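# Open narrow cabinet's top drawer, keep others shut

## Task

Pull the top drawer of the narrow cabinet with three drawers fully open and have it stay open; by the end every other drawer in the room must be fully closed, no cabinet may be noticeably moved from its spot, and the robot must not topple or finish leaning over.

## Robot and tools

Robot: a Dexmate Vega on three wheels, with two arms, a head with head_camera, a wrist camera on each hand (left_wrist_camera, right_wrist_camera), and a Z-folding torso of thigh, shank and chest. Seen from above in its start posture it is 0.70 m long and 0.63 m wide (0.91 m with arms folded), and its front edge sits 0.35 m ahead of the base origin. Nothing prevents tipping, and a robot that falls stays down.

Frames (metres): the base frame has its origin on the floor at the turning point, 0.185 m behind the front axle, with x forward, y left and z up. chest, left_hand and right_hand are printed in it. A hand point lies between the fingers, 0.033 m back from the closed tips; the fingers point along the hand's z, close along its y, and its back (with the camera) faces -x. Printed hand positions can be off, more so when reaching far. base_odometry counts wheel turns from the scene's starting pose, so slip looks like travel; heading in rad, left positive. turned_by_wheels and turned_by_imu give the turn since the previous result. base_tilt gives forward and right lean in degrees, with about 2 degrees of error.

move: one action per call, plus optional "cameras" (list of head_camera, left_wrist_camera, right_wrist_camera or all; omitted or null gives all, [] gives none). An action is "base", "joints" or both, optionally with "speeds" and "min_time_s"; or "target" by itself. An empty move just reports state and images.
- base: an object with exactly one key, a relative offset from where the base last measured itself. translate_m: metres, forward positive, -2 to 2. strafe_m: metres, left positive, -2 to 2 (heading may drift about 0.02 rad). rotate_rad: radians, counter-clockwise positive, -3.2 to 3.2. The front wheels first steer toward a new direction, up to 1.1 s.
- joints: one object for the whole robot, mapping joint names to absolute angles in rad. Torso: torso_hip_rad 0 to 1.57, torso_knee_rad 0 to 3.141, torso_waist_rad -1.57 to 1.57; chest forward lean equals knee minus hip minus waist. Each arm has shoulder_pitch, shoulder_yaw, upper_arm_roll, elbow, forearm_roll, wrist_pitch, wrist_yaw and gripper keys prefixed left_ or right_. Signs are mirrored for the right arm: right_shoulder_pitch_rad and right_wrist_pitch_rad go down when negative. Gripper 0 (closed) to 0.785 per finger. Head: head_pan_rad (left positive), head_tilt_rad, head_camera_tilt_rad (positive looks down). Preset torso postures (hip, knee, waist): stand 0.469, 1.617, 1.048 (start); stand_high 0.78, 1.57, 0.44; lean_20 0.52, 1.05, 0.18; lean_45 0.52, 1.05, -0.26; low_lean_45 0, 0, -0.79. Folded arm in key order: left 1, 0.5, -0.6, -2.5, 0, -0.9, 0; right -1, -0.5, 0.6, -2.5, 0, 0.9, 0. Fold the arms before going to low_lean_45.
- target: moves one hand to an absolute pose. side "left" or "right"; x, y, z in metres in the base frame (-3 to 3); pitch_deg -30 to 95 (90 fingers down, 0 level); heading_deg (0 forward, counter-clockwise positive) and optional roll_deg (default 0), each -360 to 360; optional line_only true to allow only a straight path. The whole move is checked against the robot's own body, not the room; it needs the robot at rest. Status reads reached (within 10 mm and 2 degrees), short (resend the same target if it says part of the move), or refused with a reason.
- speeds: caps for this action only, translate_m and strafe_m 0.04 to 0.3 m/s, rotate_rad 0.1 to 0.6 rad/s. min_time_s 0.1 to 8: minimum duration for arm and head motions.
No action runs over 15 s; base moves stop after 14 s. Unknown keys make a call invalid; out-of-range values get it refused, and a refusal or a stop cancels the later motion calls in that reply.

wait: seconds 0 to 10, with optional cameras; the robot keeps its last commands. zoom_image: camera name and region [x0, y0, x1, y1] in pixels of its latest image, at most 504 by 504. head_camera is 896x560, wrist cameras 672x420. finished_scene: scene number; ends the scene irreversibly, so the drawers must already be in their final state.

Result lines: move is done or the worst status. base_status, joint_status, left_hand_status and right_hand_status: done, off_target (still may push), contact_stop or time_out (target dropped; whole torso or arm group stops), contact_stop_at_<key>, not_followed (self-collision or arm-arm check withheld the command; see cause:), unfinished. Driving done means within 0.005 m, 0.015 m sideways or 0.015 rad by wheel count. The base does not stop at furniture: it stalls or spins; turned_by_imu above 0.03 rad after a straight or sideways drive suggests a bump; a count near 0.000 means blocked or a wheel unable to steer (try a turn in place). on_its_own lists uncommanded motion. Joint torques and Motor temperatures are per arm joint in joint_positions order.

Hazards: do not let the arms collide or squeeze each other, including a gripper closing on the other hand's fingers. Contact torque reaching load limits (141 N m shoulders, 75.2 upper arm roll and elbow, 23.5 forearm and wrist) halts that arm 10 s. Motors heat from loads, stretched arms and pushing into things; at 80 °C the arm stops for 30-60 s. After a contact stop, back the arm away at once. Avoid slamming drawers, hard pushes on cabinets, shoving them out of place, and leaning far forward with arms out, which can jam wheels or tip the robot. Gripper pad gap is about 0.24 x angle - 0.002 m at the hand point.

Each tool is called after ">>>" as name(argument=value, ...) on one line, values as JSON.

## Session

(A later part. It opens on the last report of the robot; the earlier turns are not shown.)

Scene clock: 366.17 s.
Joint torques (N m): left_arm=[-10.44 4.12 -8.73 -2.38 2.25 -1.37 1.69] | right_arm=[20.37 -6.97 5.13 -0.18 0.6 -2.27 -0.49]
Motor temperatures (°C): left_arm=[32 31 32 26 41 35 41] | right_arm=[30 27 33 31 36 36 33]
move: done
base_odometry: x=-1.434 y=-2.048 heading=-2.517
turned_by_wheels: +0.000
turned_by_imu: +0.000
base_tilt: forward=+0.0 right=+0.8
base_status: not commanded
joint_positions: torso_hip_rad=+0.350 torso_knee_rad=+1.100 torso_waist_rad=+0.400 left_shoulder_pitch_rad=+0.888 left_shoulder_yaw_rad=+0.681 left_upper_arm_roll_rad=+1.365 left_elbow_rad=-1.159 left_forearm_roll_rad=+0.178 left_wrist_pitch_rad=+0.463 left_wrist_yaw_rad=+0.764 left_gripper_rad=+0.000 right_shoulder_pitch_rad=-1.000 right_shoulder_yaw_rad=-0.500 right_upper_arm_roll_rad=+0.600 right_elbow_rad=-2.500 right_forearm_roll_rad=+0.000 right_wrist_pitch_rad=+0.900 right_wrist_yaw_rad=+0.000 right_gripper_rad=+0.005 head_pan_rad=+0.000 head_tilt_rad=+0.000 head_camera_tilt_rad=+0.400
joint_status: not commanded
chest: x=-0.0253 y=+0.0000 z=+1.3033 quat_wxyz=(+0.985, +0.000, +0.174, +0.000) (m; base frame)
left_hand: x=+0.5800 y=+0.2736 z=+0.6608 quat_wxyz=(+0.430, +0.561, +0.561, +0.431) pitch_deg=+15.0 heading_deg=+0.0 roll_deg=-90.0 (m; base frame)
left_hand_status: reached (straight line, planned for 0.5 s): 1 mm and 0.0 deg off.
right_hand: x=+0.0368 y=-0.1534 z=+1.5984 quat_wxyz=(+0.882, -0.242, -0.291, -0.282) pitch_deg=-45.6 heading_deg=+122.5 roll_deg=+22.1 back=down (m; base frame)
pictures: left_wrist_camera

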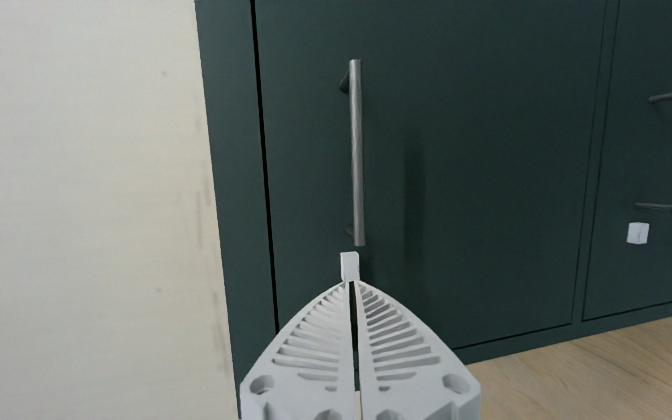

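>>> move(base={"translate_m": -0.25}, speeds={"translate_m": 0.1}, cameras=[])

>>> move(base={"strafe_m": 0.2}, speeds={"strafe_m": 0.1}, cameras=["head_camera"])

>>> move(target={"side": "right", "x": 0.55, "y": -0.05, "z": 0.82, "pitch_deg": 75, "heading_deg": 0, "roll_deg": 90}, cameras=["head_camera", "right_wrist_camera"])

Scene clock: 370.73 s.
Joint torques (N m): left_arm=[-12.4 6.84 -9.12 -2.84 1.15 -0.63 1.52] | right_arm=[19.13 -8.53 5.42 0.16 0.52 -1.92 -0.57]
Motor temperatures (°C): left_arm=[32 31 32 26 40 35 41] | right_arm=[30 27 33 31 36 36 33]
move: done
base_odometry: x=-1.232 y=-1.902 heading=-2.517
turned_by_wheels: +0.000
turned_by_imu: +0.001
base_tilt: forward=+0.1 right=+0.7
base_status: done
joint_positions: torso_hip_rad=+0.350 torso_knee_rad=+1.100 torso_waist_rad=+0.400 left_shoulder_pitch_rad=+0.888 left_shoulder_yaw_rad=+0.683 left_upper_arm_roll_rad=+1.364 left_elbow_rad=-1.159 left_forearm_roll_rad=+0.178 left_wrist_pitch_rad=+0.458 left_wrist_yaw_rad=+0.765 left_gripper_rad=+0.000 right_shoulder_pitch_rad=-1.000 right_shoulder_yaw_rad=-0.500 right_upper_arm_roll_rad=+0.600 right_elbow_rad=-2.500 right_forearm_roll_rad=+0.000 right_wrist_pitch_rad=+0.900 right_wrist_yaw_rad=+0.000 right_gripper_rad=+0.005 head_pan_rad=+0.000 head_tilt_rad=+0.000 head_camera_tilt_rad=+0.400
joint_status: not commanded
chest: x=-0.0253 y=+0.0000 z=+1.3033 quat_wxyz=(+0.985, +0.000, +0.174, +0.000) (m; base frame)
left_hand: x=+0.5800 y=+0.2749 z=+0.6609 quat_wxyz=(+0.430, +0.561, +0.561, +0.430) pitch_deg=+15.0 heading_deg=+0.0 roll_deg=+90.0 (m; base frame)
right_hand: x=+0.0369 y=-0.1534 z=+1.5984 quat_wxyz=(+0.882, -0.242, -0.291, -0.282) pitch_deg=-45.6 heading_deg=+122.5 roll_deg=+22.1 back=down (m; base frame)
pictures: none
No camera images: "cameras" was empty.

Scene clock: 374.70 s.
Joint torques (N m): left_arm=[-12.76 5.01 -9.33 -3.47 1.35 -0.3 1.3] | right_arm=[19.32 -8.64 5.47 0.34 0.55 -2.33 -0.54]
Motor temperatures (°C): left_arm=[32 31 32 26 40 35 41] | right_arm=[30 27 33 31 36 36 33]
move: done
base_odometry: x=-1.115 y=-2.063 heading=-2.514
turned_by_wheels: +0.003
turned_by_imu: -0.003
base_tilt: forward=+0.0 right=+0.7
base_status: done
joint_positions: torso_hip_rad=+0.350 torso_knee_rad=+1.100 torso_waist_rad=+0.400 left_shoulder_pitch_rad=+0.888 left_shoulder_yaw_rad=+0.683 left_upper_arm_roll_rad=+1.364 left_elbow_rad=-1.159 left_forearm_roll_rad=+0.178 left_wrist_pitch_rad=+0.458 left_wrist_yaw_rad=+0.765 left_gripper_rad=+0.000 right_shoulder_pitch_rad=-1.000 right_shoulder_yaw_rad=-0.500 right_upper_arm_roll_rad=+0.600 right_elbow_rad=-2.500 right_forearm_roll_rad=+0.000 right_wrist_pitch_rad=+0.900 right_wrist_yaw_rad=+0.000 right_gripper_rad=+0.005 head_pan_rad=+0.000 head_tilt_rad=+0.000 head_camera_tilt_rad=+0.400
joint_status: not commanded
chest: x=-0.0253 y=+0.0000 z=+1.3033 quat_wxyz=(+0.985, +0.000, +0.174, +0.000) (m; base frame)
left_hand: x=+0.5800 y=+0.2749 z=+0.6609 quat_wxyz=(+0.430, +0.561, +0.561, +0.430) pitch_deg=+15.0 heading_deg=+0.0 roll_deg=+90.0 (m; base frame)
right_hand: x=+0.0369 y=-0.1534 z=+1.5984 quat_wxyz=(+0.882, -0.242, -0.291, -0.282) pitch_deg=-45.6 heading_deg=+122.5 roll_deg=+22.1 back=down (m; base frame)
pictures: head_camera

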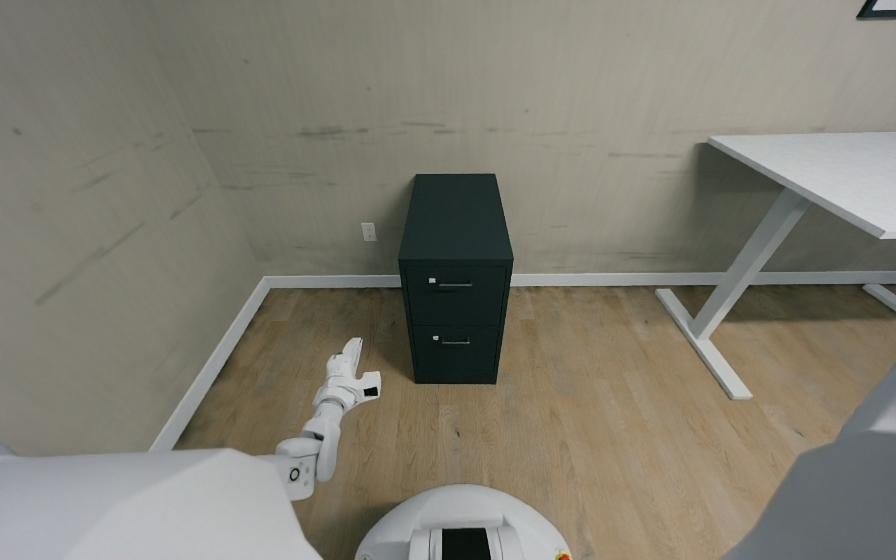

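Scene clock: 382.93 s.
Joint torques (N m): left_arm=[-11.67 5.33 -8.92 -1.72 1.33 0.6 1.39] | right_arm=[36.32 2.66 7.54 -0.69 -1.44 -0.96 -0.23]
Motor temperatures (°C): left_arm=[32 31 32 26 40 35 41] | right_arm=[30 27 33 31 36 36 33]
move: done
base_odometry: x=-1.115 y=-2.063 heading=-2.514
turned_by_wheels: +0.000
turned_by_imu: +0.000
base_tilt: forward=+0.1 right=+0.6
base_status: not commanded
joint_positions: torso_hip_rad=+0.350 torso_knee_rad=+1.100 torso_waist_rad=+0.400 left_shoulder_pitch_rad=+0.888 left_shoulder_yaw_rad=+0.683 left_upper_arm_roll_rad=+1.364 left_elbow_rad=-1.159 left_forearm_roll_rad=+0.178 left_wrist_pitch_rad=+0.458 left_wrist_yaw_rad=+0.765 left_gripper_rad=+0.000 right_shoulder_pitch_rad=-0.084 right_shoulder_yaw_rad=-0.426 right_upper_arm_roll_rad=-1.440 right_elbow_rad=-1.663 right_forearm_roll_rad=-0.335 right_wrist_pitch_rad=-1.210 right_wrist_yaw_rad=+1.244 right_gripper_rad=+0.005 head_pan_rad=+0.000 head_tilt_rad=+0.000 head_camera_tilt_rad=+0.400
joint_status: not commanded
chest: x=-0.0253 y=+0.0000 z=+1.3033 quat_wxyz=(+0.985, +0.000, +0.174, +0.000) (m; base frame)
left_hand: x=+0.5800 y=+0.2749 z=+0.6609 quat_wxyz=(+0.430, +0.561, +0.561, +0.430) pitch_deg=+15.0 heading_deg=+0.0 roll_deg=+90.0 (m; base frame)
right_hand: x=+0.5503 y=-0.0481 z=+0.8205 quat_wxyz=(+0.094, -0.702, +0.700, -0.091) pitch_deg=+74.9 heading_deg=+1.1 roll_deg=-89.1 (m; base frame)
right_hand_status: reached (checked arc [a long move; over the whole arc the hand travels 1.41 m to end 0.94 m from its start, up to 0.41 m off the straight line; right_wrist_pitch_rad turns most, 2.11 rad; on the way or at its end the hand turns up to 172 deg from its attitude at the start], planned for 6.9 s): 2 mm and 0.3 deg off.
pictures: head_camera, right_wrist_camera

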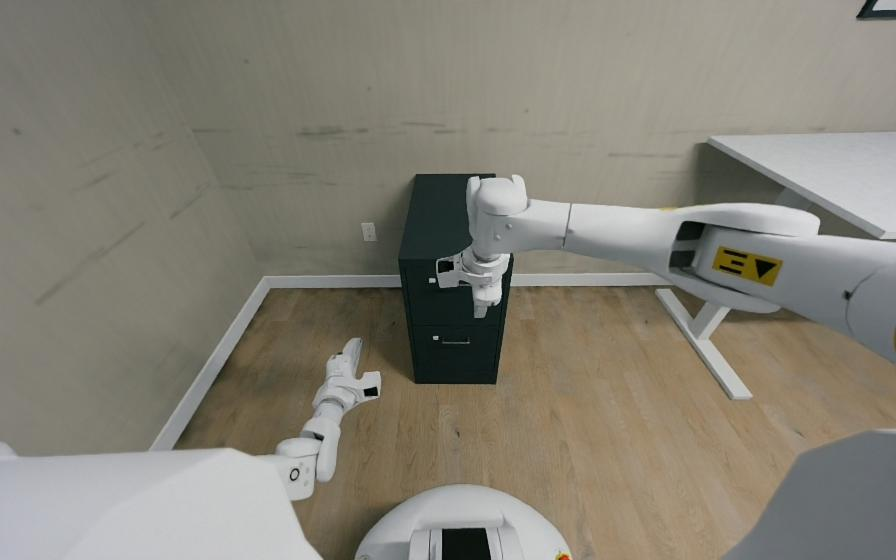

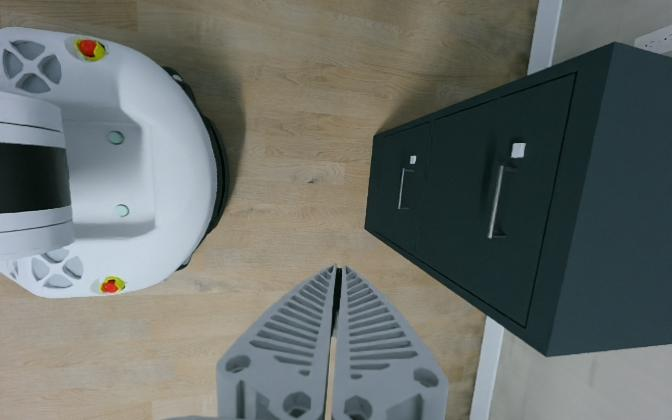

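>>> move(base={"translate_m": 0.225}, speeds={"translate_m": 0.1}, cameras=["head_camera", "right_wrist_camera", "left_wrist_camera"])

Scene clock: 387.17 s.
Joint torques (N m): left_arm=[-11.6 5.47 -9.34 -2.35 1.32 0.51 1.52] | right_arm=[36.29 2.05 7.13 0.14 -1.34 0.4 -0.25]
Motor temperatures (°C): left_arm=[32 31 32 26 40 35 41] | right_arm=[31 27 33 31 36 36 33]
move: done
base_odometry: x=-1.297 y=-2.196 heading=-2.514
turned_by_wheels: +0.000
turned_by_imu: +0.002
base_tilt: forward=+0.1 right=+0.7
base_status: done
joint_positions: torso_hip_rad=+0.350 torso_knee_rad=+1.100 torso_waist_rad=+0.400 left_shoulder_pitch_rad=+0.888 left_shoulder_yaw_rad=+0.683 left_upper_arm_roll_rad=+1.364 left_elbow_rad=-1.159 left_forearm_roll_rad=+0.178 left_wrist_pitch_rad=+0.458 left_wrist_yaw_rad=+0.765 left_gripper_rad=+0.000 right_shoulder_pitch_rad=-0.082 right_shoulder_yaw_rad=-0.426 right_upper_arm_roll_rad=-1.444 right_elbow_rad=-1.661 right_forearm_roll_rad=-0.336 right_wrist_pitch_rad=-1.214 right_wrist_yaw_rad=+1.246 right_gripper_rad=+0.005 head_pan_rad=+0.000 head_tilt_rad=+0.000 head_camera_tilt_rad=+0.400
joint_status: not commanded
chest: x=-0.0252 y=+0.0000 z=+1.3033 quat_wxyz=(+0.985, +0.000, +0.174, +0.000) (m; base frame)
left_hand: x=+0.5800 y=+0.2749 z=+0.6608 quat_wxyz=(+0.430, +0.561, +0.561, +0.430) pitch_deg=+15.0 heading_deg=+0.0 roll_deg=+90.0 (m; base frame)
right_hand: x=+0.5498 y=-0.0500 z=+0.8197 quat_wxyz=(+0.092, -0.701, +0.701, -0.092) pitch_deg=+75.0 heading_deg=+0.0 roll_deg=-89.9 (m; base frame)
pictures: head_camera, left_wrist_camera, right_wrist_camera

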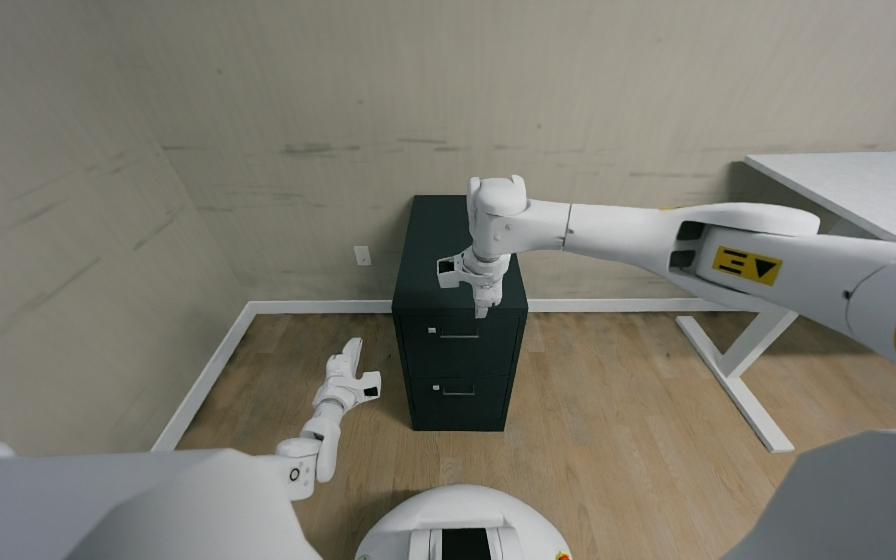

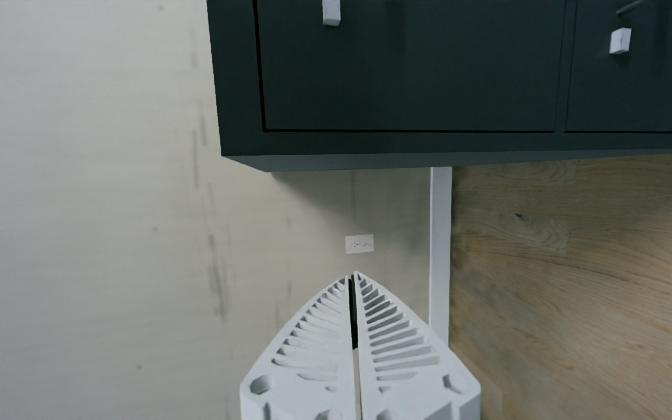

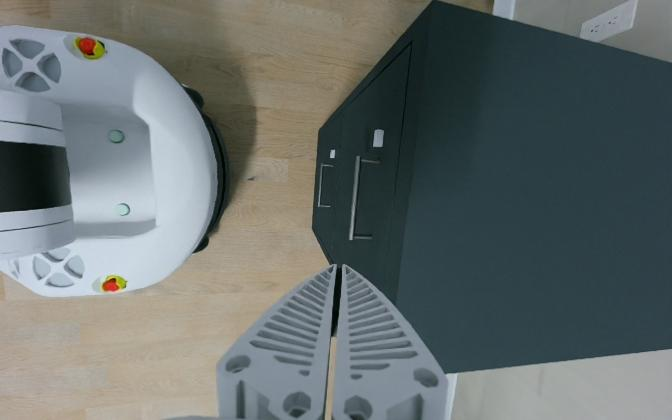

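>>> move(target={"side": "right", "x": 0.59, "y": -0.035, "z": 0.75, "pitch_deg": 78, "heading_deg": 0, "roll_deg": 90}, cameras=[])

>>> move(joints={"right_gripper_rad": 0.14}, cameras=["head_camera", "right_wrist_camera"])

Scene clock: 390.87 s.
Joint torques (N m): left_arm=[-11.28 4.09 -9.4 -3.32 1.33 -0.23 1.39] | right_arm=[17.71 3.26 13 0.13 -0.55 0.18 -0.89]
Motor temperatures (°C): left_arm=[32 31 32 26 40 35 41] | right_arm=[31 27 33 31 36 36 33]
move: done
base_odometry: x=-1.297 y=-2.196 heading=-2.514
turned_by_wheels: +0.000
turned_by_imu: +0.000
base_tilt: forward=+0.1 right=+0.7
base_status: not commanded
joint_positions: torso_hip_rad=+0.350 torso_knee_rad=+1.100 torso_waist_rad=+0.400 left_shoulder_pitch_rad=+0.888 left_shoulder_yaw_rad=+0.683 left_upper_arm_roll_rad=+1.364 left_elbow_rad=-1.159 left_forearm_roll_rad=+0.178 left_wrist_pitch_rad=+0.458 left_wrist_yaw_rad=+0.765 left_gripper_rad=+0.000 right_shoulder_pitch_rad=-0.142 right_shoulder_yaw_rad=-0.190 right_upper_arm_roll_rad=-1.399 right_elbow_rad=-1.118 right_forearm_roll_rad=-0.276 right_wrist_pitch_rad=-0.906 right_wrist_yaw_rad=+1.121 right_gripper_rad=+0.005 head_pan_rad=+0.000 head_tilt_rad=+0.000 head_camera_tilt_rad=+0.400
joint_status: not commanded
chest: x=-0.0252 y=+0.0000 z=+1.3033 quat_wxyz=(+0.985, +0.000, +0.174, +0.000) (m; base frame)
left_hand: x=+0.5800 y=+0.2749 z=+0.6608 quat_wxyz=(+0.430, +0.561, +0.561, +0.430) pitch_deg=+15.0 heading_deg=+0.0 roll_deg=+90.0 (m; base frame)
right_hand: x=+0.5898 y=-0.0352 z=+0.7505 quat_wxyz=(+0.074, -0.703, +0.703, -0.074) pitch_deg=+78.0 heading_deg=-0.1 roll_deg=+89.9 (m; base frame)
right_hand_status: reached (straight line, planned for 2.0 s): 1 mm and 0.0 deg off.
pictures: none
No camera images: "cameras" was empty.

Scene clock: 391.47 s.
Joint torques (N m): left_arm=[-12.62 4.63 -8.5 -3.21 1.41 -0.21 1.52] | right_arm=[17.66 2.54 12.73 -0.81 -0.53 1.36 -0.89]
Motor temperatures (°C): left_arm=[32 31 32 26 40 35 41] | right_arm=[31 27 33 31 36 36 33]
move: done
base_odometry: x=-1.297 y=-2.196 heading=-2.514
turned_by_wheels: +0.000
turned_by_imu: +0.000
base_tilt: forward=+0.1 right=+0.7
base_status: not commanded
joint_positions: torso_hip_rad=+0.350 torso_knee_rad=+1.100 torso_waist_rad=+0.400 left_shoulder_pitch_rad=+0.888 left_shoulder_yaw_rad=+0.683 left_upper_arm_roll_rad=+1.364 left_elbow_rad=-1.159 left_forearm_roll_rad=+0.178 left_wrist_pitch_rad=+0.458 left_wrist_yaw_rad=+0.765 left_gripper_rad=+0.000 right_shoulder_pitch_rad=-0.142 right_shoulder_yaw_rad=-0.189 right_upper_arm_roll_rad=-1.399 right_elbow_rad=-1.115 right_forearm_roll_rad=-0.276 right_wrist_pitch_rad=-0.905 right_wrist_yaw_rad=+1.121 right_gripper_rad=+0.140 head_pan_rad=+0.000 head_tilt_rad=+0.000 head_camera_tilt_rad=+0.400
joint_status: all done
chest: x=-0.0252 y=+0.0000 z=+1.3033 quat_wxyz=(+0.985, +0.000, +0.174, +0.000) (m; base frame)
left_hand: x=+0.5800 y=+0.2749 z=+0.6608 quat_wxyz=(+0.430, +0.561, +0.561, +0.430) pitch_deg=+15.0 heading_deg=+0.0 roll_deg=+90.0 (m; base frame)
right_hand: x=+0.5899 y=-0.0352 z=+0.7502 quat_wxyz=(+0.074, -0.703, +0.703, -0.074) pitch_deg=+78.0 heading_deg=-0.1 roll_deg=+89.9 (m; base frame)
pictures: head_camera, right_wrist_camera

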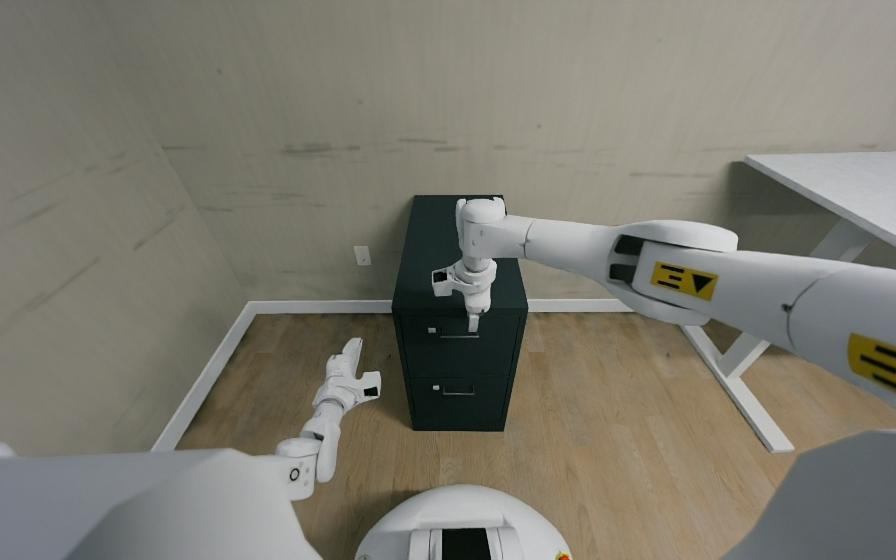

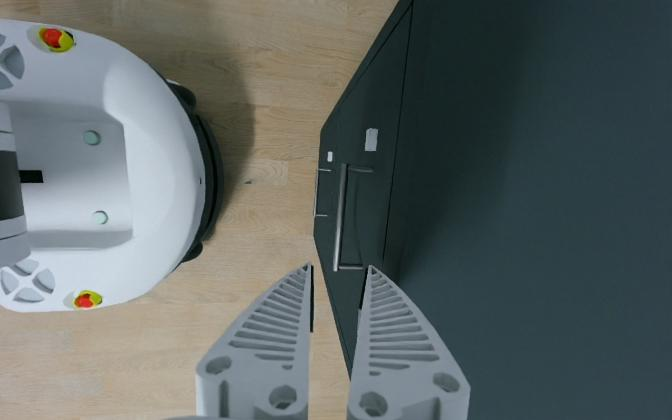

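>>> move(target={"side": "right", "x": 0.604, "y": -0.035, "z": 0.677, "pitch_deg": 78, "heading_deg": 0, "roll_deg": 90, "line_only": true}, cameras=["right_wrist_camera"])

>>> move(joints={"right_gripper_rad": 0.02}, cameras=["head_camera", "right_wrist_camera"])

Scene clock: 392.20 s.
Joint torques (N m): left_arm=[-11.4 3.89 -9.43 -2.32 1.32 -1.07 1.42] | right_arm=[18.03 3.06 12.71 0.01 -0.54 0.34 -0.75]
Motor temperatures (°C): left_arm=[32 31 32 26 40 35 41] | right_arm=[31 27 33 31 36 36 33]
move: refused
base_odometry: x=-1.297 y=-2.196 heading=-2.514
turned_by_wheels: +0.000
turned_by_imu: +0.000
base_tilt: forward=+0.1 right=+0.7
base_status: not commanded
joint_positions: torso_hip_rad=+0.350 torso_knee_rad=+1.100 torso_waist_rad=+0.400 left_shoulder_pitch_rad=+0.888 left_shoulder_yaw_rad=+0.683 left_upper_arm_roll_rad=+1.364 left_elbow_rad=-1.159 left_forearm_roll_rad=+0.178 left_wrist_pitch_rad=+0.458 left_wrist_yaw_rad=+0.765 left_gripper_rad=+0.000 right_shoulder_pitch_rad=-0.142 right_shoulder_yaw_rad=-0.188 right_upper_arm_roll_rad=-1.399 right_elbow_rad=-1.114 right_forearm_roll_rad=-0.276 right_wrist_pitch_rad=-0.904 right_wrist_yaw_rad=+1.121 right_gripper_rad=+0.140 head_pan_rad=+0.000 head_tilt_rad=+0.000 head_camera_tilt_rad=+0.400
joint_status: not commanded
chest: x=-0.0252 y=+0.0000 z=+1.3033 quat_wxyz=(+0.985, +0.000, +0.174, +0.000) (m; base frame)
left_hand: x=+0.5800 y=+0.2749 z=+0.6608 quat_wxyz=(+0.430, +0.561, +0.561, +0.430) pitch_deg=+15.0 heading_deg=+0.0 roll_deg=+90.0 (m; base frame)
right_hand: x=+0.5900 y=-0.0352 z=+0.7501 quat_wxyz=(+0.074, -0.703, +0.703, -0.074) pitch_deg=+78.0 heading_deg=-0.1 roll_deg=+89.9 (m; base frame)
right_hand_status: refused: no posture of the arm gets there (out of reach): the closest leaves the hand 0.0 cm and 0 deg from the pose. Nothing moved. At pitch 63 a posture exists at this place; the way there is not checked.
pictures: right_wrist_camera

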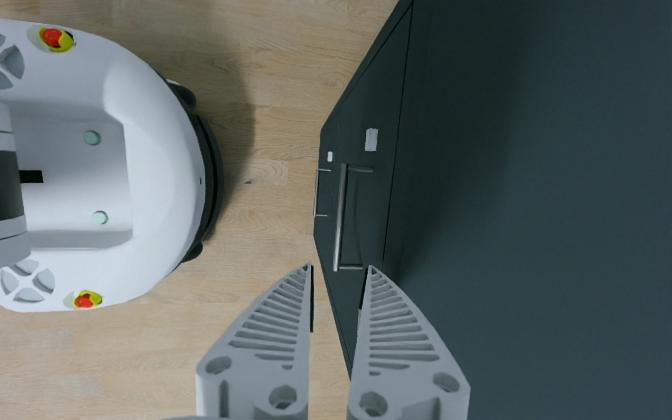

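not run: a stop came earlier in this reply.

>>> move(target={"side": "right", "x": 0.556, "y": -0.035, "z": 0.755, "pitch_deg": 78, "heading_deg": 0, "roll_deg": 90, "line_only": true}, cameras=[])

>>> move(base={"translate_m": 0.035}, speeds={"translate_m": 0.05}, cameras=["right_wrist_camera"])

>>> move(target={"side": "right", "x": 0.569, "y": -0.035, "z": 0.677, "pitch_deg": 78, "heading_deg": 0, "roll_deg": 90, "line_only": true}, cameras=["right_wrist_camera"])

Scene clock: 394.93 s.
Joint torques (N m): left_arm=[-10.88 5.47 -8.73 -1.65 1.39 0.42 1.28] | right_arm=[16.39 -0.97 5.97 -3.87 -1.23 -0.66 -0.3]
Motor temperatures (°C): left_arm=[32 31 32 26 40 35 41] | right_arm=[31 27 33 31 36 36 33]
move: done
base_odometry: x=-1.297 y=-2.196 heading=-2.514
turned_by_wheels: +0.000
turned_by_imu: +0.000
base_tilt: forward=+0.1 right=+0.7
base_status: not commanded
joint_positions: torso_hip_rad=+0.350 torso_knee_rad=+1.100 torso_waist_rad=+0.400 left_shoulder_pitch_rad=+0.888 left_shoulder_yaw_rad=+0.683 left_upper_arm_roll_rad=+1.364 left_elbow_rad=-1.159 left_forearm_roll_rad=+0.178 left_wrist_pitch_rad=+0.458 left_wrist_yaw_rad=+0.765 left_gripper_rad=+0.000 right_shoulder_pitch_rad=-0.168 right_shoulder_yaw_rad=-0.287 right_upper_arm_roll_rad=-1.418 right_elbow_rad=-1.365 right_forearm_roll_rad=-0.301 right_wrist_pitch_rad=-1.056 right_wrist_yaw_rad=+1.150 right_gripper_rad=+0.140 head_pan_rad=+0.000 head_tilt_rad=+0.000 head_camera_tilt_rad=+0.400
joint_status: not commanded
chest: x=-0.0252 y=+0.0000 z=+1.3033 quat_wxyz=(+0.985, +0.000, +0.174, +0.000) (m; base frame)
left_hand: x=+0.5800 y=+0.2749 z=+0.6608 quat_wxyz=(+0.430, +0.561, +0.561, +0.430) pitch_deg=+15.0 heading_deg=+0.0 roll_deg=+90.0 (m; base frame)
right_hand: x=+0.5568 y=-0.0349 z=+0.7551 quat_wxyz=(+0.074, -0.703, +0.703, -0.074) pitch_deg=+78.0 heading_deg=+0.0 roll_deg=-90.0 (m; base frame)
right_hand_status: reached (straight line, planned for 1.1 s): 1 mm and 0.0 deg off.
pictures: none
No camera images: "cameras" was empty.

Scene clock: 396.27 s.
Joint torques (N m): left_arm=[-12.69 5.44 -9.14 -2.11 1.45 -1.13 1.38] | right_arm=[16.29 -0.64 6.45 -3.85 -1.14 -0.3 -0.12]
Motor temperatures (°C): left_arm=[32 31 32 26 40 35 41] | right_arm=[30 27 33 31 36 36 33]
move: done
base_odometry: x=-1.325 y=-2.217 heading=-2.514
turned_by_wheels: +0.000
turned_by_imu: +0.000
base_tilt: forward=+0.1 right=+0.7
base_status: done
joint_positions: torso_hip_rad=+0.350 torso_knee_rad=+1.100 torso_waist_rad=+0.400 left_shoulder_pitch_rad=+0.888 left_shoulder_yaw_rad=+0.683 left_upper_arm_roll_rad=+1.364 left_elbow_rad=-1.159 left_forearm_roll_rad=+0.178 left_wrist_pitch_rad=+0.458 left_wrist_yaw_rad=+0.765 left_gripper_rad=+0.000 right_shoulder_pitch_rad=-0.168 right_shoulder_yaw_rad=-0.288 right_upper_arm_roll_rad=-1.418 right_elbow_rad=-1.368 right_forearm_roll_rad=-0.302 right_wrist_pitch_rad=-1.058 right_wrist_yaw_rad=+1.151 right_gripper_rad=+0.140 head_pan_rad=+0.000 head_tilt_rad=+0.000 head_camera_tilt_rad=+0.400
joint_status: not commanded
chest: x=-0.0252 y=+0.0000 z=+1.3033 quat_wxyz=(+0.985, +0.000, +0.174, +0.000) (m; base frame)
left_hand: x=+0.5800 y=+0.2749 z=+0.6608 quat_wxyz=(+0.430, +0.561, +0.561, +0.430) pitch_deg=+15.0 heading_deg=+0.0 roll_deg=+90.0 (m; base frame)
right_hand: x=+0.5562 y=-0.0349 z=+0.7552 quat_wxyz=(+0.074, -0.703, +0.703, -0.074) pitch_deg=+78.0 heading_deg=+0.1 roll_deg=-89.9 (m; base frame)
pictures: right_wrist_camera

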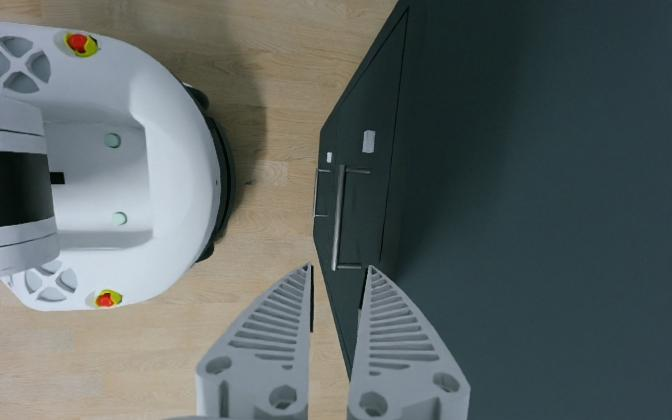

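Scene clock: 399.03 s.
Joint torques (N m): left_arm=[-13.47 6.44 -8.94 -2.13 1.3 0.69 1.16] | right_arm=[21.8 -2.16 12.54 3.46 -3.45 0.02 -6.93]
Motor temperatures (°C): left_arm=[32 31 32 26 40 35 41] | right_arm=[30 27 33 31 36 36 33]
move: done
base_odometry: x=-1.325 y=-2.217 heading=-2.515
turned_by_wheels: +0.000
turned_by_imu: +0.000
base_tilt: forward=+0.1 right=+0.7
base_status: not commanded
joint_positions: torso_hip_rad=+0.350 torso_knee_rad=+1.100 torso_waist_rad=+0.400 left_shoulder_pitch_rad=+0.888 left_shoulder_yaw_rad=+0.683 left_upper_arm_roll_rad=+1.364 left_elbow_rad=-1.159 left_forearm_roll_rad=+0.178 left_wrist_pitch_rad=+0.458 left_wrist_yaw_rad=+0.765 left_gripper_rad=+0.000 right_shoulder_pitch_rad=-0.264 right_shoulder_yaw_rad=-0.140 right_upper_arm_roll_rad=-1.385 right_elbow_rad=-1.000 right_forearm_roll_rad=-0.276 right_wrist_pitch_rad=-0.838 right_wrist_yaw_rad=+0.982 right_gripper_rad=+0.140 head_pan_rad=+0.000 head_tilt_rad=+0.000 head_camera_tilt_rad=+0.400
joint_status: not commanded
chest: x=-0.0254 y=+0.0000 z=+1.3034 quat_wxyz=(+0.985, +0.000, +0.174, +0.000) (m; base frame)
left_hand: x=+0.5799 y=+0.2749 z=+0.6610 quat_wxyz=(+0.430, +0.561, +0.561, +0.430) pitch_deg=+15.0 heading_deg=+0.0 roll_deg=+90.0 (m; base frame)
right_hand: x=+0.5681 y=-0.0345 z=+0.6778 quat_wxyz=(+0.074, -0.703, +0.703, -0.073) pitch_deg=+78.1 heading_deg=+0.2 roll_deg=-89.9 (m; base frame)
right_hand_status: reached (straight line, planned for 1.5 s): 1 mm and 0.1 deg off.
pictures: right_wrist_camera

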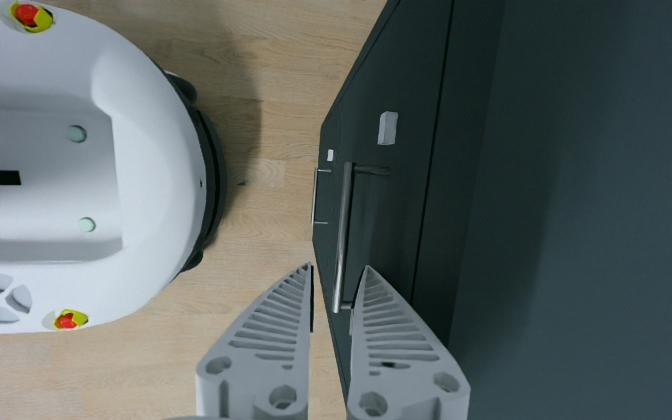

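>>> move(target={"side": "right", "x": 0.557, "y": -0.033, "z": 0.735, "pitch_deg": 78, "heading_deg": 0, "roll_deg": 90, "line_only": true}, cameras=[])

>>> move(target={"side": "right", "x": 0.557, "y": -0.01, "z": 0.735, "pitch_deg": 78, "heading_deg": 4, "roll_deg": 90, "line_only": true}, cameras=["right_wrist_camera"])

>>> move(target={"side": "right", "x": 0.569, "y": -0.01, "z": 0.677, "pitch_deg": 78, "heading_deg": 4, "roll_deg": 90, "line_only": true}, cameras=["right_wrist_camera"])

Scene clock: 402.13 s.
Joint torques (N m): left_arm=[-11.91 8.22 -8.89 -1.61 1.07 -0.7 1.2] | right_arm=[37.3 -0.16 5.36 -3.4 -1.19 -0.8 -0.2]
Motor temperatures (°C): left_arm=[32 31 32 26 40 35 41] | right_arm=[31 27 33 31 36 36 33]
move: done
base_odometry: x=-1.325 y=-2.217 heading=-2.515
turned_by_wheels: +0.000
turned_by_imu: +0.000
base_tilt: forward=+0.0 right=+0.7
base_status: not commanded
joint_positions: torso_hip_rad=+0.350 torso_knee_rad=+1.100 torso_waist_rad=+0.400 left_shoulder_pitch_rad=+0.888 left_shoulder_yaw_rad=+0.683 left_upper_arm_roll_rad=+1.364 left_elbow_rad=-1.159 left_forearm_roll_rad=+0.178 left_wrist_pitch_rad=+0.458 left_wrist_yaw_rad=+0.765 left_gripper_rad=+0.000 right_shoulder_pitch_rad=-0.203 right_shoulder_yaw_rad=-0.256 right_upper_arm_roll_rad=-1.408 right_elbow_rad=-1.296 right_forearm_roll_rad=-0.301 right_wrist_pitch_rad=-1.016 right_wrist_yaw_rad=+1.109 right_gripper_rad=+0.140 head_pan_rad=+0.000 head_tilt_rad=+0.000 head_camera_tilt_rad=+0.400
joint_status: not commanded
chest: x=-0.0253 y=+0.0000 z=+1.3033 quat_wxyz=(+0.985, +0.000, +0.174, +0.000) (m; base frame)
left_hand: x=+0.5799 y=+0.2749 z=+0.6608 quat_wxyz=(+0.430, +0.561, +0.561, +0.430) pitch_deg=+15.0 heading_deg=+0.0 roll_deg=+90.0 (m; base frame)
right_hand: x=+0.5570 y=-0.0330 z=+0.7339 quat_wxyz=(+0.074, -0.703, +0.703, -0.074) pitch_deg=+78.0 heading_deg=+0.0 roll_deg=-89.9 (m; base frame)
right_hand_status: reached (straight line, planned for 1.3 s): 1 mm and 0.0 deg off.
pictures: none
No camera images: "cameras" was empty.

Scene clock: 403.57 s.
Joint torques (N m): left_arm=[-12.95 5.05 -9.1 -1.93 1.22 -0.71 1.3] | right_arm=[38.4 1.07 5.61 -1.8 -1.11 0.13 -0.22]
Motor temperatures (°C): left_arm=[32 31 32 26 40 35 41] | right_arm=[31 27 33 31 36 36 33]
move: done
base_odometry: x=-1.325 y=-2.217 heading=-2.515
turned_by_wheels: +0.000
turned_by_imu: +0.000
base_tilt: forward=+0.1 right=+0.8
base_status: not commanded
joint_positions: torso_hip_rad=+0.350 torso_knee_rad=+1.100 torso_waist_rad=+0.400 left_shoulder_pitch_rad=+0.888 left_shoulder_yaw_rad=+0.683 left_upper_arm_roll_rad=+1.364 left_elbow_rad=-1.159 left_forearm_roll_rad=+0.178 left_wrist_pitch_rad=+0.458 left_wrist_yaw_rad=+0.765 left_gripper_rad=+0.000 right_shoulder_pitch_rad=-0.189 right_shoulder_yaw_rad=-0.215 right_upper_arm_roll_rad=-1.427 right_elbow_rad=-1.256 right_forearm_roll_rad=-0.302 right_wrist_pitch_rad=-0.959 right_wrist_yaw_rad=+1.113 right_gripper_rad=+0.140 head_pan_rad=+0.000 head_tilt_rad=+0.000 head_camera_tilt_rad=+0.400
joint_status: not commanded
chest: x=-0.0253 y=+0.0000 z=+1.3033 quat_wxyz=(+0.985, +0.000, +0.174, +0.000) (m; base frame)
left_hand: x=+0.5799 y=+0.2749 z=+0.6608 quat_wxyz=(+0.430, +0.561, +0.561, +0.430) pitch_deg=+15.0 heading_deg=+0.0 roll_deg=+90.0 (m; base frame)
right_hand: x=+0.5568 y=-0.0114 z=+0.7347 quat_wxyz=(+0.076, -0.726, +0.680, -0.071) pitch_deg=+78.0 heading_deg=+3.8 roll_deg=-89.9 (m; base frame)
right_hand_status: reached (straight line, planned for 0.5 s): 1 mm and 0.3 deg off.
pictures: right_wrist_camera

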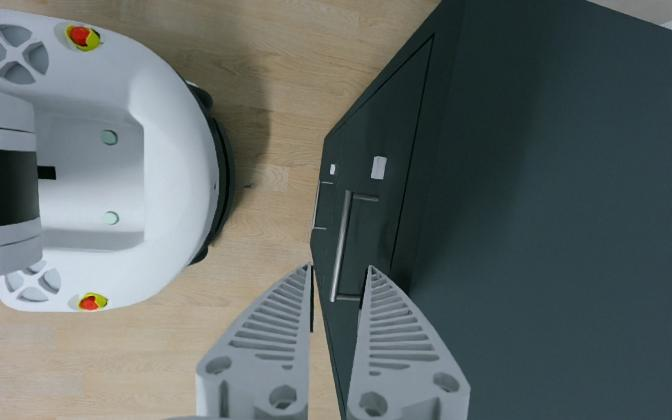

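Scene clock: 406.23 s.
Joint torques (N m): left_arm=[-12.24 5.52 -8.95 -1.41 1.25 -0.02 1.53] | right_arm=[21.13 -1.72 11.53 3.54 -3.05 -0.14 -6.18]
Motor temperatures (°C): left_arm=[32 31 32 26 40 35 41] | right_arm=[31 27 33 31 36 36 33]
move: done
base_odometry: x=-1.325 y=-2.217 heading=-2.514
turned_by_wheels: +0.000
turned_by_imu: +0.000
base_tilt: forward=+0.0 right=+0.7
base_status: not commanded
joint_positions: torso_hip_rad=+0.350 torso_knee_rad=+1.100 torso_waist_rad=+0.400 left_shoulder_pitch_rad=+0.888 left_shoulder_yaw_rad=+0.683 left_upper_arm_roll_rad=+1.364 left_elbow_rad=-1.159 left_forearm_roll_rad=+0.178 left_wrist_pitch_rad=+0.458 left_wrist_yaw_rad=+0.765 left_gripper_rad=+0.000 right_shoulder_pitch_rad=-0.248 right_shoulder_yaw_rad=-0.077 right_upper_arm_roll_rad=-1.409 right_elbow_rad=-0.922 right_forearm_roll_rad=-0.278 right_wrist_pitch_rad=-0.764 right_wrist_yaw_rad=+0.983 right_gripper_rad=+0.140 head_pan_rad=+0.000 head_tilt_rad=+0.000 head_camera_tilt_rad=+0.400
joint_status: not commanded
chest: x=-0.0254 y=+0.0000 z=+1.3034 quat_wxyz=(+0.985, +0.000, +0.174, +0.000) (m; base frame)
left_hand: x=+0.5799 y=+0.2749 z=+0.6609 quat_wxyz=(+0.430, +0.561, +0.561, +0.430) pitch_deg=+15.0 heading_deg=+0.0 roll_deg=+90.0 (m; base frame)
right_hand: x=+0.5682 y=-0.0096 z=+0.6776 quat_wxyz=(+0.076, -0.728, +0.678, -0.071) pitch_deg=+78.1 heading_deg=+4.2 roll_deg=-89.9 (m; base frame)
right_hand_status: reached (straight line, planned for 1.4 s): 1 mm and 0.1 deg off.
pictures: right_wrist_camera

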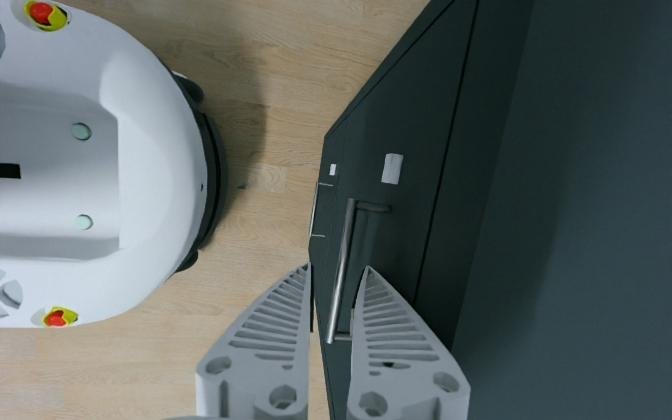

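>>> move(joints={"right_gripper_rad": 0.02}, cameras=["head_camera", "right_wrist_camera"])

Scene clock: 407.13 s.
Joint torques (N m): left_arm=[-11.62 7.09 -8.91 -2.33 1.33 -0.41 1.31] | right_arm=[17.96 3.75 11.63 -0.58 -1.36 -0.22 -1.82]
Motor temperatures (°C): left_arm=[32 31 32 26 40 35 41] | right_arm=[31 27 33 31 36 36 33]
move: done
base_odometry: x=-1.325 y=-2.217 heading=-2.514
turned_by_wheels: +0.000
turned_by_imu: +0.000
base_tilt: forward=+0.1 right=+0.8
base_status: not commanded
joint_positions: torso_hip_rad=+0.350 torso_knee_rad=+1.100 torso_waist_rad=+0.400 left_shoulder_pitch_rad=+0.888 left_shoulder_yaw_rad=+0.683 left_upper_arm_roll_rad=+1.364 left_elbow_rad=-1.159 left_forearm_roll_rad=+0.178 left_wrist_pitch_rad=+0.458 left_wrist_yaw_rad=+0.765 left_gripper_rad=+0.000 right_shoulder_pitch_rad=-0.249 right_shoulder_yaw_rad=-0.076 right_upper_arm_roll_rad=-1.409 right_elbow_rad=-0.918 right_forearm_roll_rad=-0.279 right_wrist_pitch_rad=-0.762 right_wrist_yaw_rad=+0.981 right_gripper_rad=+0.020 head_pan_rad=+0.000 head_tilt_rad=+0.000 head_camera_tilt_rad=+0.400
joint_status: all done
chest: x=-0.0253 y=+0.0000 z=+1.3034 quat_wxyz=(+0.985, +0.000, +0.174, +0.000) (m; base frame)
left_hand: x=+0.5799 y=+0.2749 z=+0.6609 quat_wxyz=(+0.430, +0.561, +0.561, +0.430) pitch_deg=+15.0 heading_deg=+0.0 roll_deg=+90.0 (m; base frame)
right_hand: x=+0.5689 y=-0.0101 z=+0.6771 quat_wxyz=(+0.076, -0.727, +0.678, -0.071) pitch_deg=+78.0 heading_deg=+3.9 roll_deg=+89.9 (m; base frame)
pictures: head_camera, right_wrist_camera

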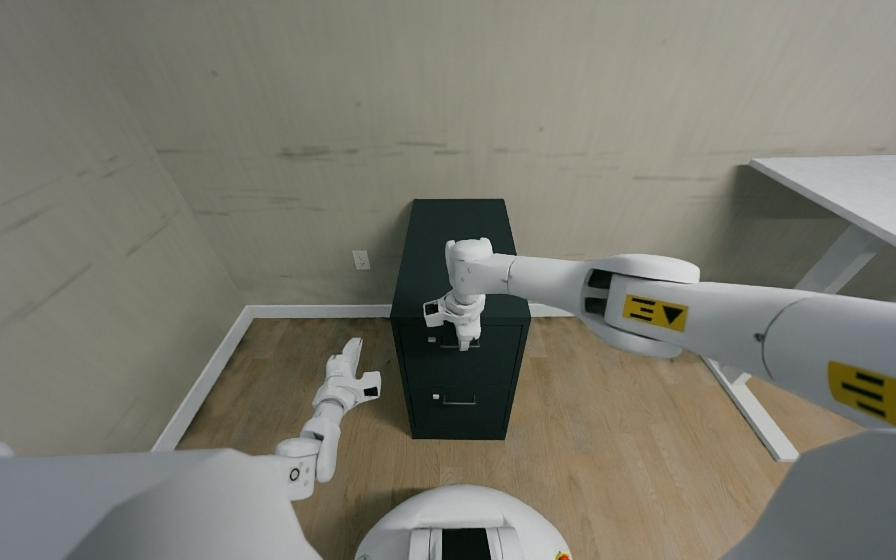

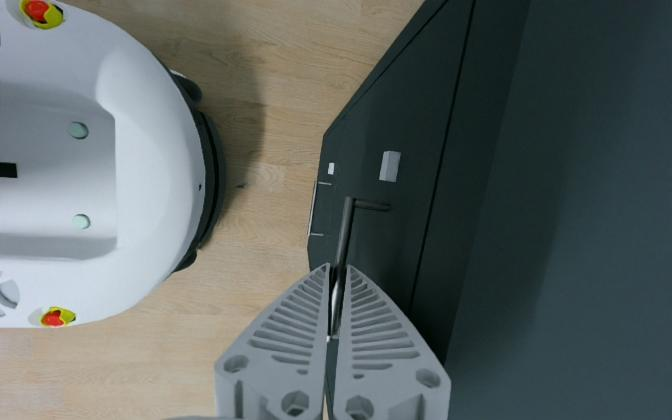

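>>> move(target={"side": "left", "x": 0.48, "y": 0.26, "z": 0.665, "pitch_deg": 15, "heading_deg": 0, "roll_deg": 90, "line_only": true}, cameras=[])

>>> move(target={"side": "left", "x": 0.48, "y": 0.1, "z": 0.665, "pitch_deg": 15, "heading_deg": 0, "roll_deg": 90, "line_only": true}, cameras=["head_camera", "left_wrist_camera"])

Scene clock: 410.40 s.
Joint torques (N m): left_arm=[-5.12 6.2 -3.94 -3.07 1.08 -0.2 1.45] | right_arm=[17.7 3.45 12.02 -0.51 -1.27 0.05 -1.8]
Motor temperatures (°C): left_arm=[32 31 32 26 40 35 41] | right_arm=[31 27 33 31 36 36 33]
move: done
base_odometry: x=-1.325 y=-2.217 heading=-2.514
turned_by_wheels: +0.000
turned_by_imu: +0.000
base_tilt: forward=+0.1 right=+0.7
base_status: not commanded
joint_positions: torso_hip_rad=+0.350 torso_knee_rad=+1.100 torso_waist_rad=+0.400 left_shoulder_pitch_rad=+1.065 left_shoulder_yaw_rad=+0.815 left_upper_arm_roll_rad=+1.364 left_elbow_rad=-1.479 left_forearm_roll_rad=+0.177 left_wrist_pitch_rad=+0.646 left_wrist_yaw_rad=+0.895 left_gripper_rad=+0.000 right_shoulder_pitch_rad=-0.249 right_shoulder_yaw_rad=-0.076 right_upper_arm_roll_rad=-1.408 right_elbow_rad=-0.918 right_forearm_roll_rad=-0.279 right_wrist_pitch_rad=-0.762 right_wrist_yaw_rad=+0.981 right_gripper_rad=+0.020 head_pan_rad=+0.000 head_tilt_rad=+0.000 head_camera_tilt_rad=+0.400
joint_status: not commanded
chest: x=-0.0253 y=+0.0000 z=+1.3034 quat_wxyz=(+0.985, +0.000, +0.174, +0.000) (m; base frame)
left_hand: x=+0.4814 y=+0.2602 z=+0.6648 quat_wxyz=(+0.430, +0.561, +0.561, +0.430) pitch_deg=+15.0 heading_deg=+0.0 roll_deg=+90.0 (m; base frame)
left_hand_status: reached (straight line, planned for 1.4 s): 1 mm and 0.0 deg off.
right_hand: x=+0.5689 y=-0.0101 z=+0.6770 quat_wxyz=(+0.076, -0.727, +0.678, -0.071) pitch_deg=+78.0 heading_deg=+3.9 roll_deg=+89.9 (m; base frame)
pictures: none
No camera images: "cameras" was empty.

Scene clock: 413.23 s.
Joint torques (N m): left_arm=[-16.56 -3.67 -1.97 -3.92 2.26 0.38 0.82] | right_arm=[18.75 3.83 11.13 0.08 -1.17 0.19 -1.55]
Motor temperatures (°C): left_arm=[32 31 32 26 40 35 41] | right_arm=[31 27 33 31 36 36 33]
move: done
base_odometry: x=-1.325 y=-2.217 heading=-2.514
turned_by_wheels: +0.000
turned_by_imu: +0.000
base_tilt: forward=+0.0 right=+0.8
base_status: not commanded
joint_positions: torso_hip_rad=+0.350 torso_knee_rad=+1.100 torso_waist_rad=+0.400 left_shoulder_pitch_rad=+1.032 left_shoulder_yaw_rad=+0.433 left_upper_arm_roll_rad=+1.421 left_elbow_rad=-1.367 left_forearm_roll_rad=+0.225 left_wrist_pitch_rad=+0.917 left_wrist_yaw_rad=+0.877 left_gripper_rad=+0.000 right_shoulder_pitch_rad=-0.249 right_shoulder_yaw_rad=-0.076 right_upper_arm_roll_rad=-1.408 right_elbow_rad=-0.918 right_forearm_roll_rad=-0.279 right_wrist_pitch_rad=-0.762 right_wrist_yaw_rad=+0.981 right_gripper_rad=+0.020 head_pan_rad=+0.000 head_tilt_rad=+0.000 head_camera_tilt_rad=+0.400
joint_status: not commanded
chest: x=-0.0253 y=+0.0000 z=+1.3034 quat_wxyz=(+0.985, +0.000, +0.174, +0.000) (m; base frame)
left_hand: x=+0.4799 y=+0.1017 z=+0.6647 quat_wxyz=(+0.430, +0.561, +0.561, +0.430) pitch_deg=+15.0 heading_deg=+0.0 roll_deg=+90.0 (m; base frame)
left_hand_status: reached (straight line, planned for 1.6 s): 2 mm and 0.0 deg off.
right_hand: x=+0.5689 y=-0.0101 z=+0.6770 quat_wxyz=(+0.076, -0.727, +0.678, -0.071) pitch_deg=+78.0 heading_deg=+3.9 roll_deg=+89.9 (m; base frame)
pictures: head_camera, left_wrist_camera

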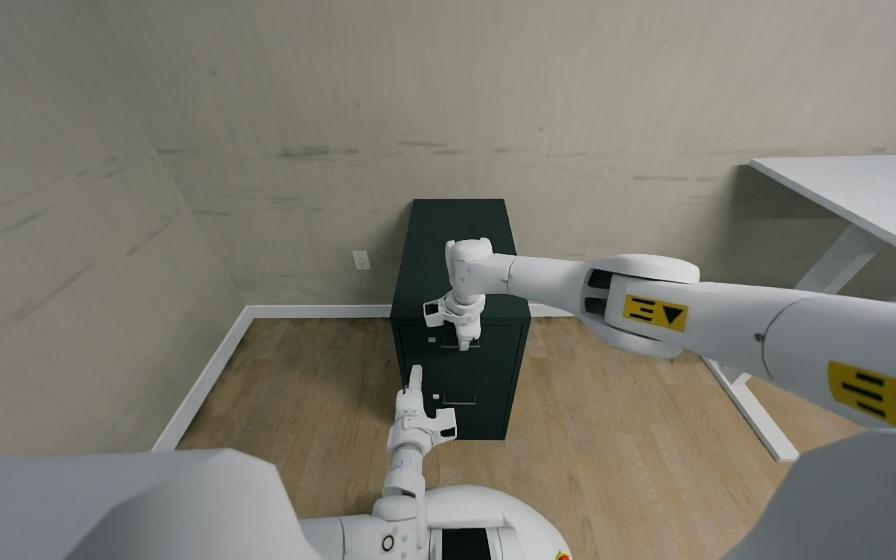

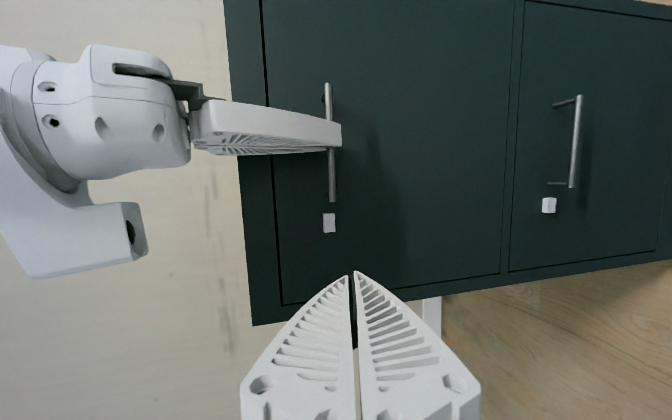

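>>> move(target={"side": "left", "x": 0.553, "y": 0.092, "z": 0.665, "pitch_deg": 15, "heading_deg": 0, "roll_deg": 90, "line_only": true}, cameras=["head_camera", "left_wrist_camera"])

>>> zoom_image(camera="left_wrist_camera", region=[250, 130, 450, 330])

Scene clock: 414.07 s.
Joint torques (N m): left_arm=[-16.2 -6.31 -0.83 -2.51 2.4 0.68 0.76] | right_arm=[17.49 3.58 11.63 0 -1.13 0.69 -1.66]
Motor temperatures (°C): left_arm=[32 31 32 26 40 35 41] | right_arm=[31 27 33 31 36 36 33]
move: refused
base_odometry: x=-1.325 y=-2.217 heading=-2.514
turned_by_wheels: +0.000
turned_by_imu: +0.000
base_tilt: forward=+0.0 right=+0.8
base_status: not commanded
joint_positions: torso_hip_rad=+0.350 torso_knee_rad=+1.100 torso_waist_rad=+0.400 left_shoulder_pitch_rad=+1.032 left_shoulder_yaw_rad=+0.430 left_upper_arm_roll_rad=+1.421 left_elbow_rad=-1.366 left_forearm_roll_rad=+0.225 left_wrist_pitch_rad=+0.919 left_wrist_yaw_rad=+0.877 left_gripper_rad=+0.000 right_shoulder_pitch_rad=-0.249 right_shoulder_yaw_rad=-0.076 right_upper_arm_roll_rad=-1.408 right_elbow_rad=-0.918 right_forearm_roll_rad=-0.279 right_wrist_pitch_rad=-0.762 right_wrist_yaw_rad=+0.981 right_gripper_rad=+0.020 head_pan_rad=+0.000 head_tilt_rad=+0.000 head_camera_tilt_rad=+0.400
joint_status: not commanded
chest: x=-0.0253 y=+0.0000 z=+1.3034 quat_wxyz=(+0.985, +0.000, +0.174, +0.000) (m; base frame)
left_hand: x=+0.4799 y=+0.1004 z=+0.6648 quat_wxyz=(+0.430, +0.561, +0.561, +0.430) pitch_deg=+15.0 heading_deg=+0.0 roll_deg=-90.0 (m; base frame)
left_hand_status: refused: the best posture that gets there brings the left finger into the right finger, as the model's coarse spheres have them (needs 2.6 cm clear). Nothing moved.
right_hand: x=+0.5689 y=-0.0101 z=+0.6770 quat_wxyz=(+0.076, -0.727, +0.678, -0.071) pitch_deg=+78.0 heading_deg=+3.9 roll_deg=+89.9 (m; base frame)
pictures: head_camera, left_wrist_camera

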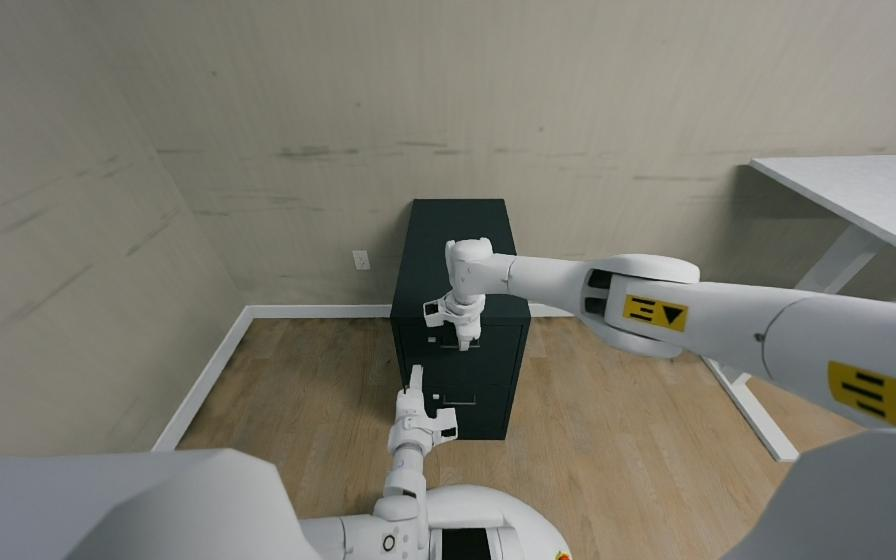

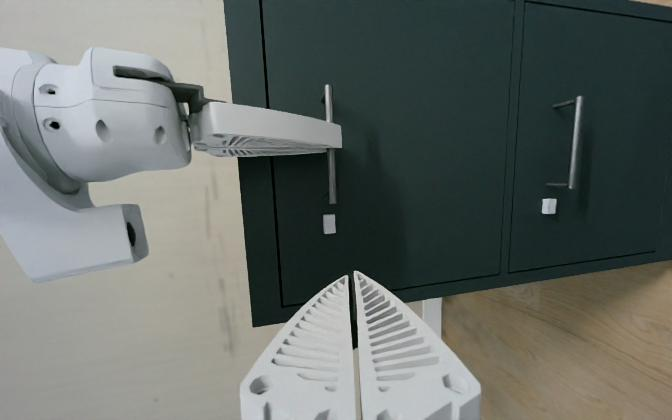

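Scaled by 2.520 from the camera's 672x420 image, which has a finer 960x600 frame.

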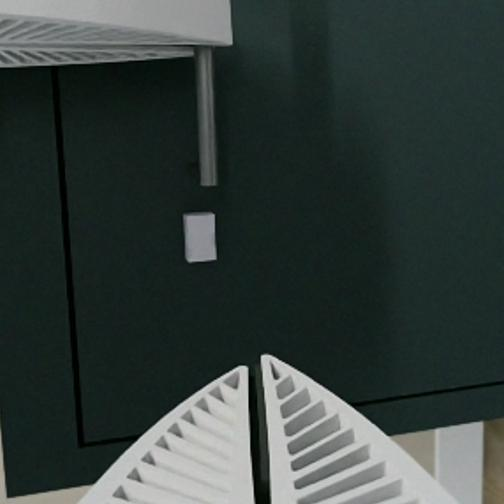

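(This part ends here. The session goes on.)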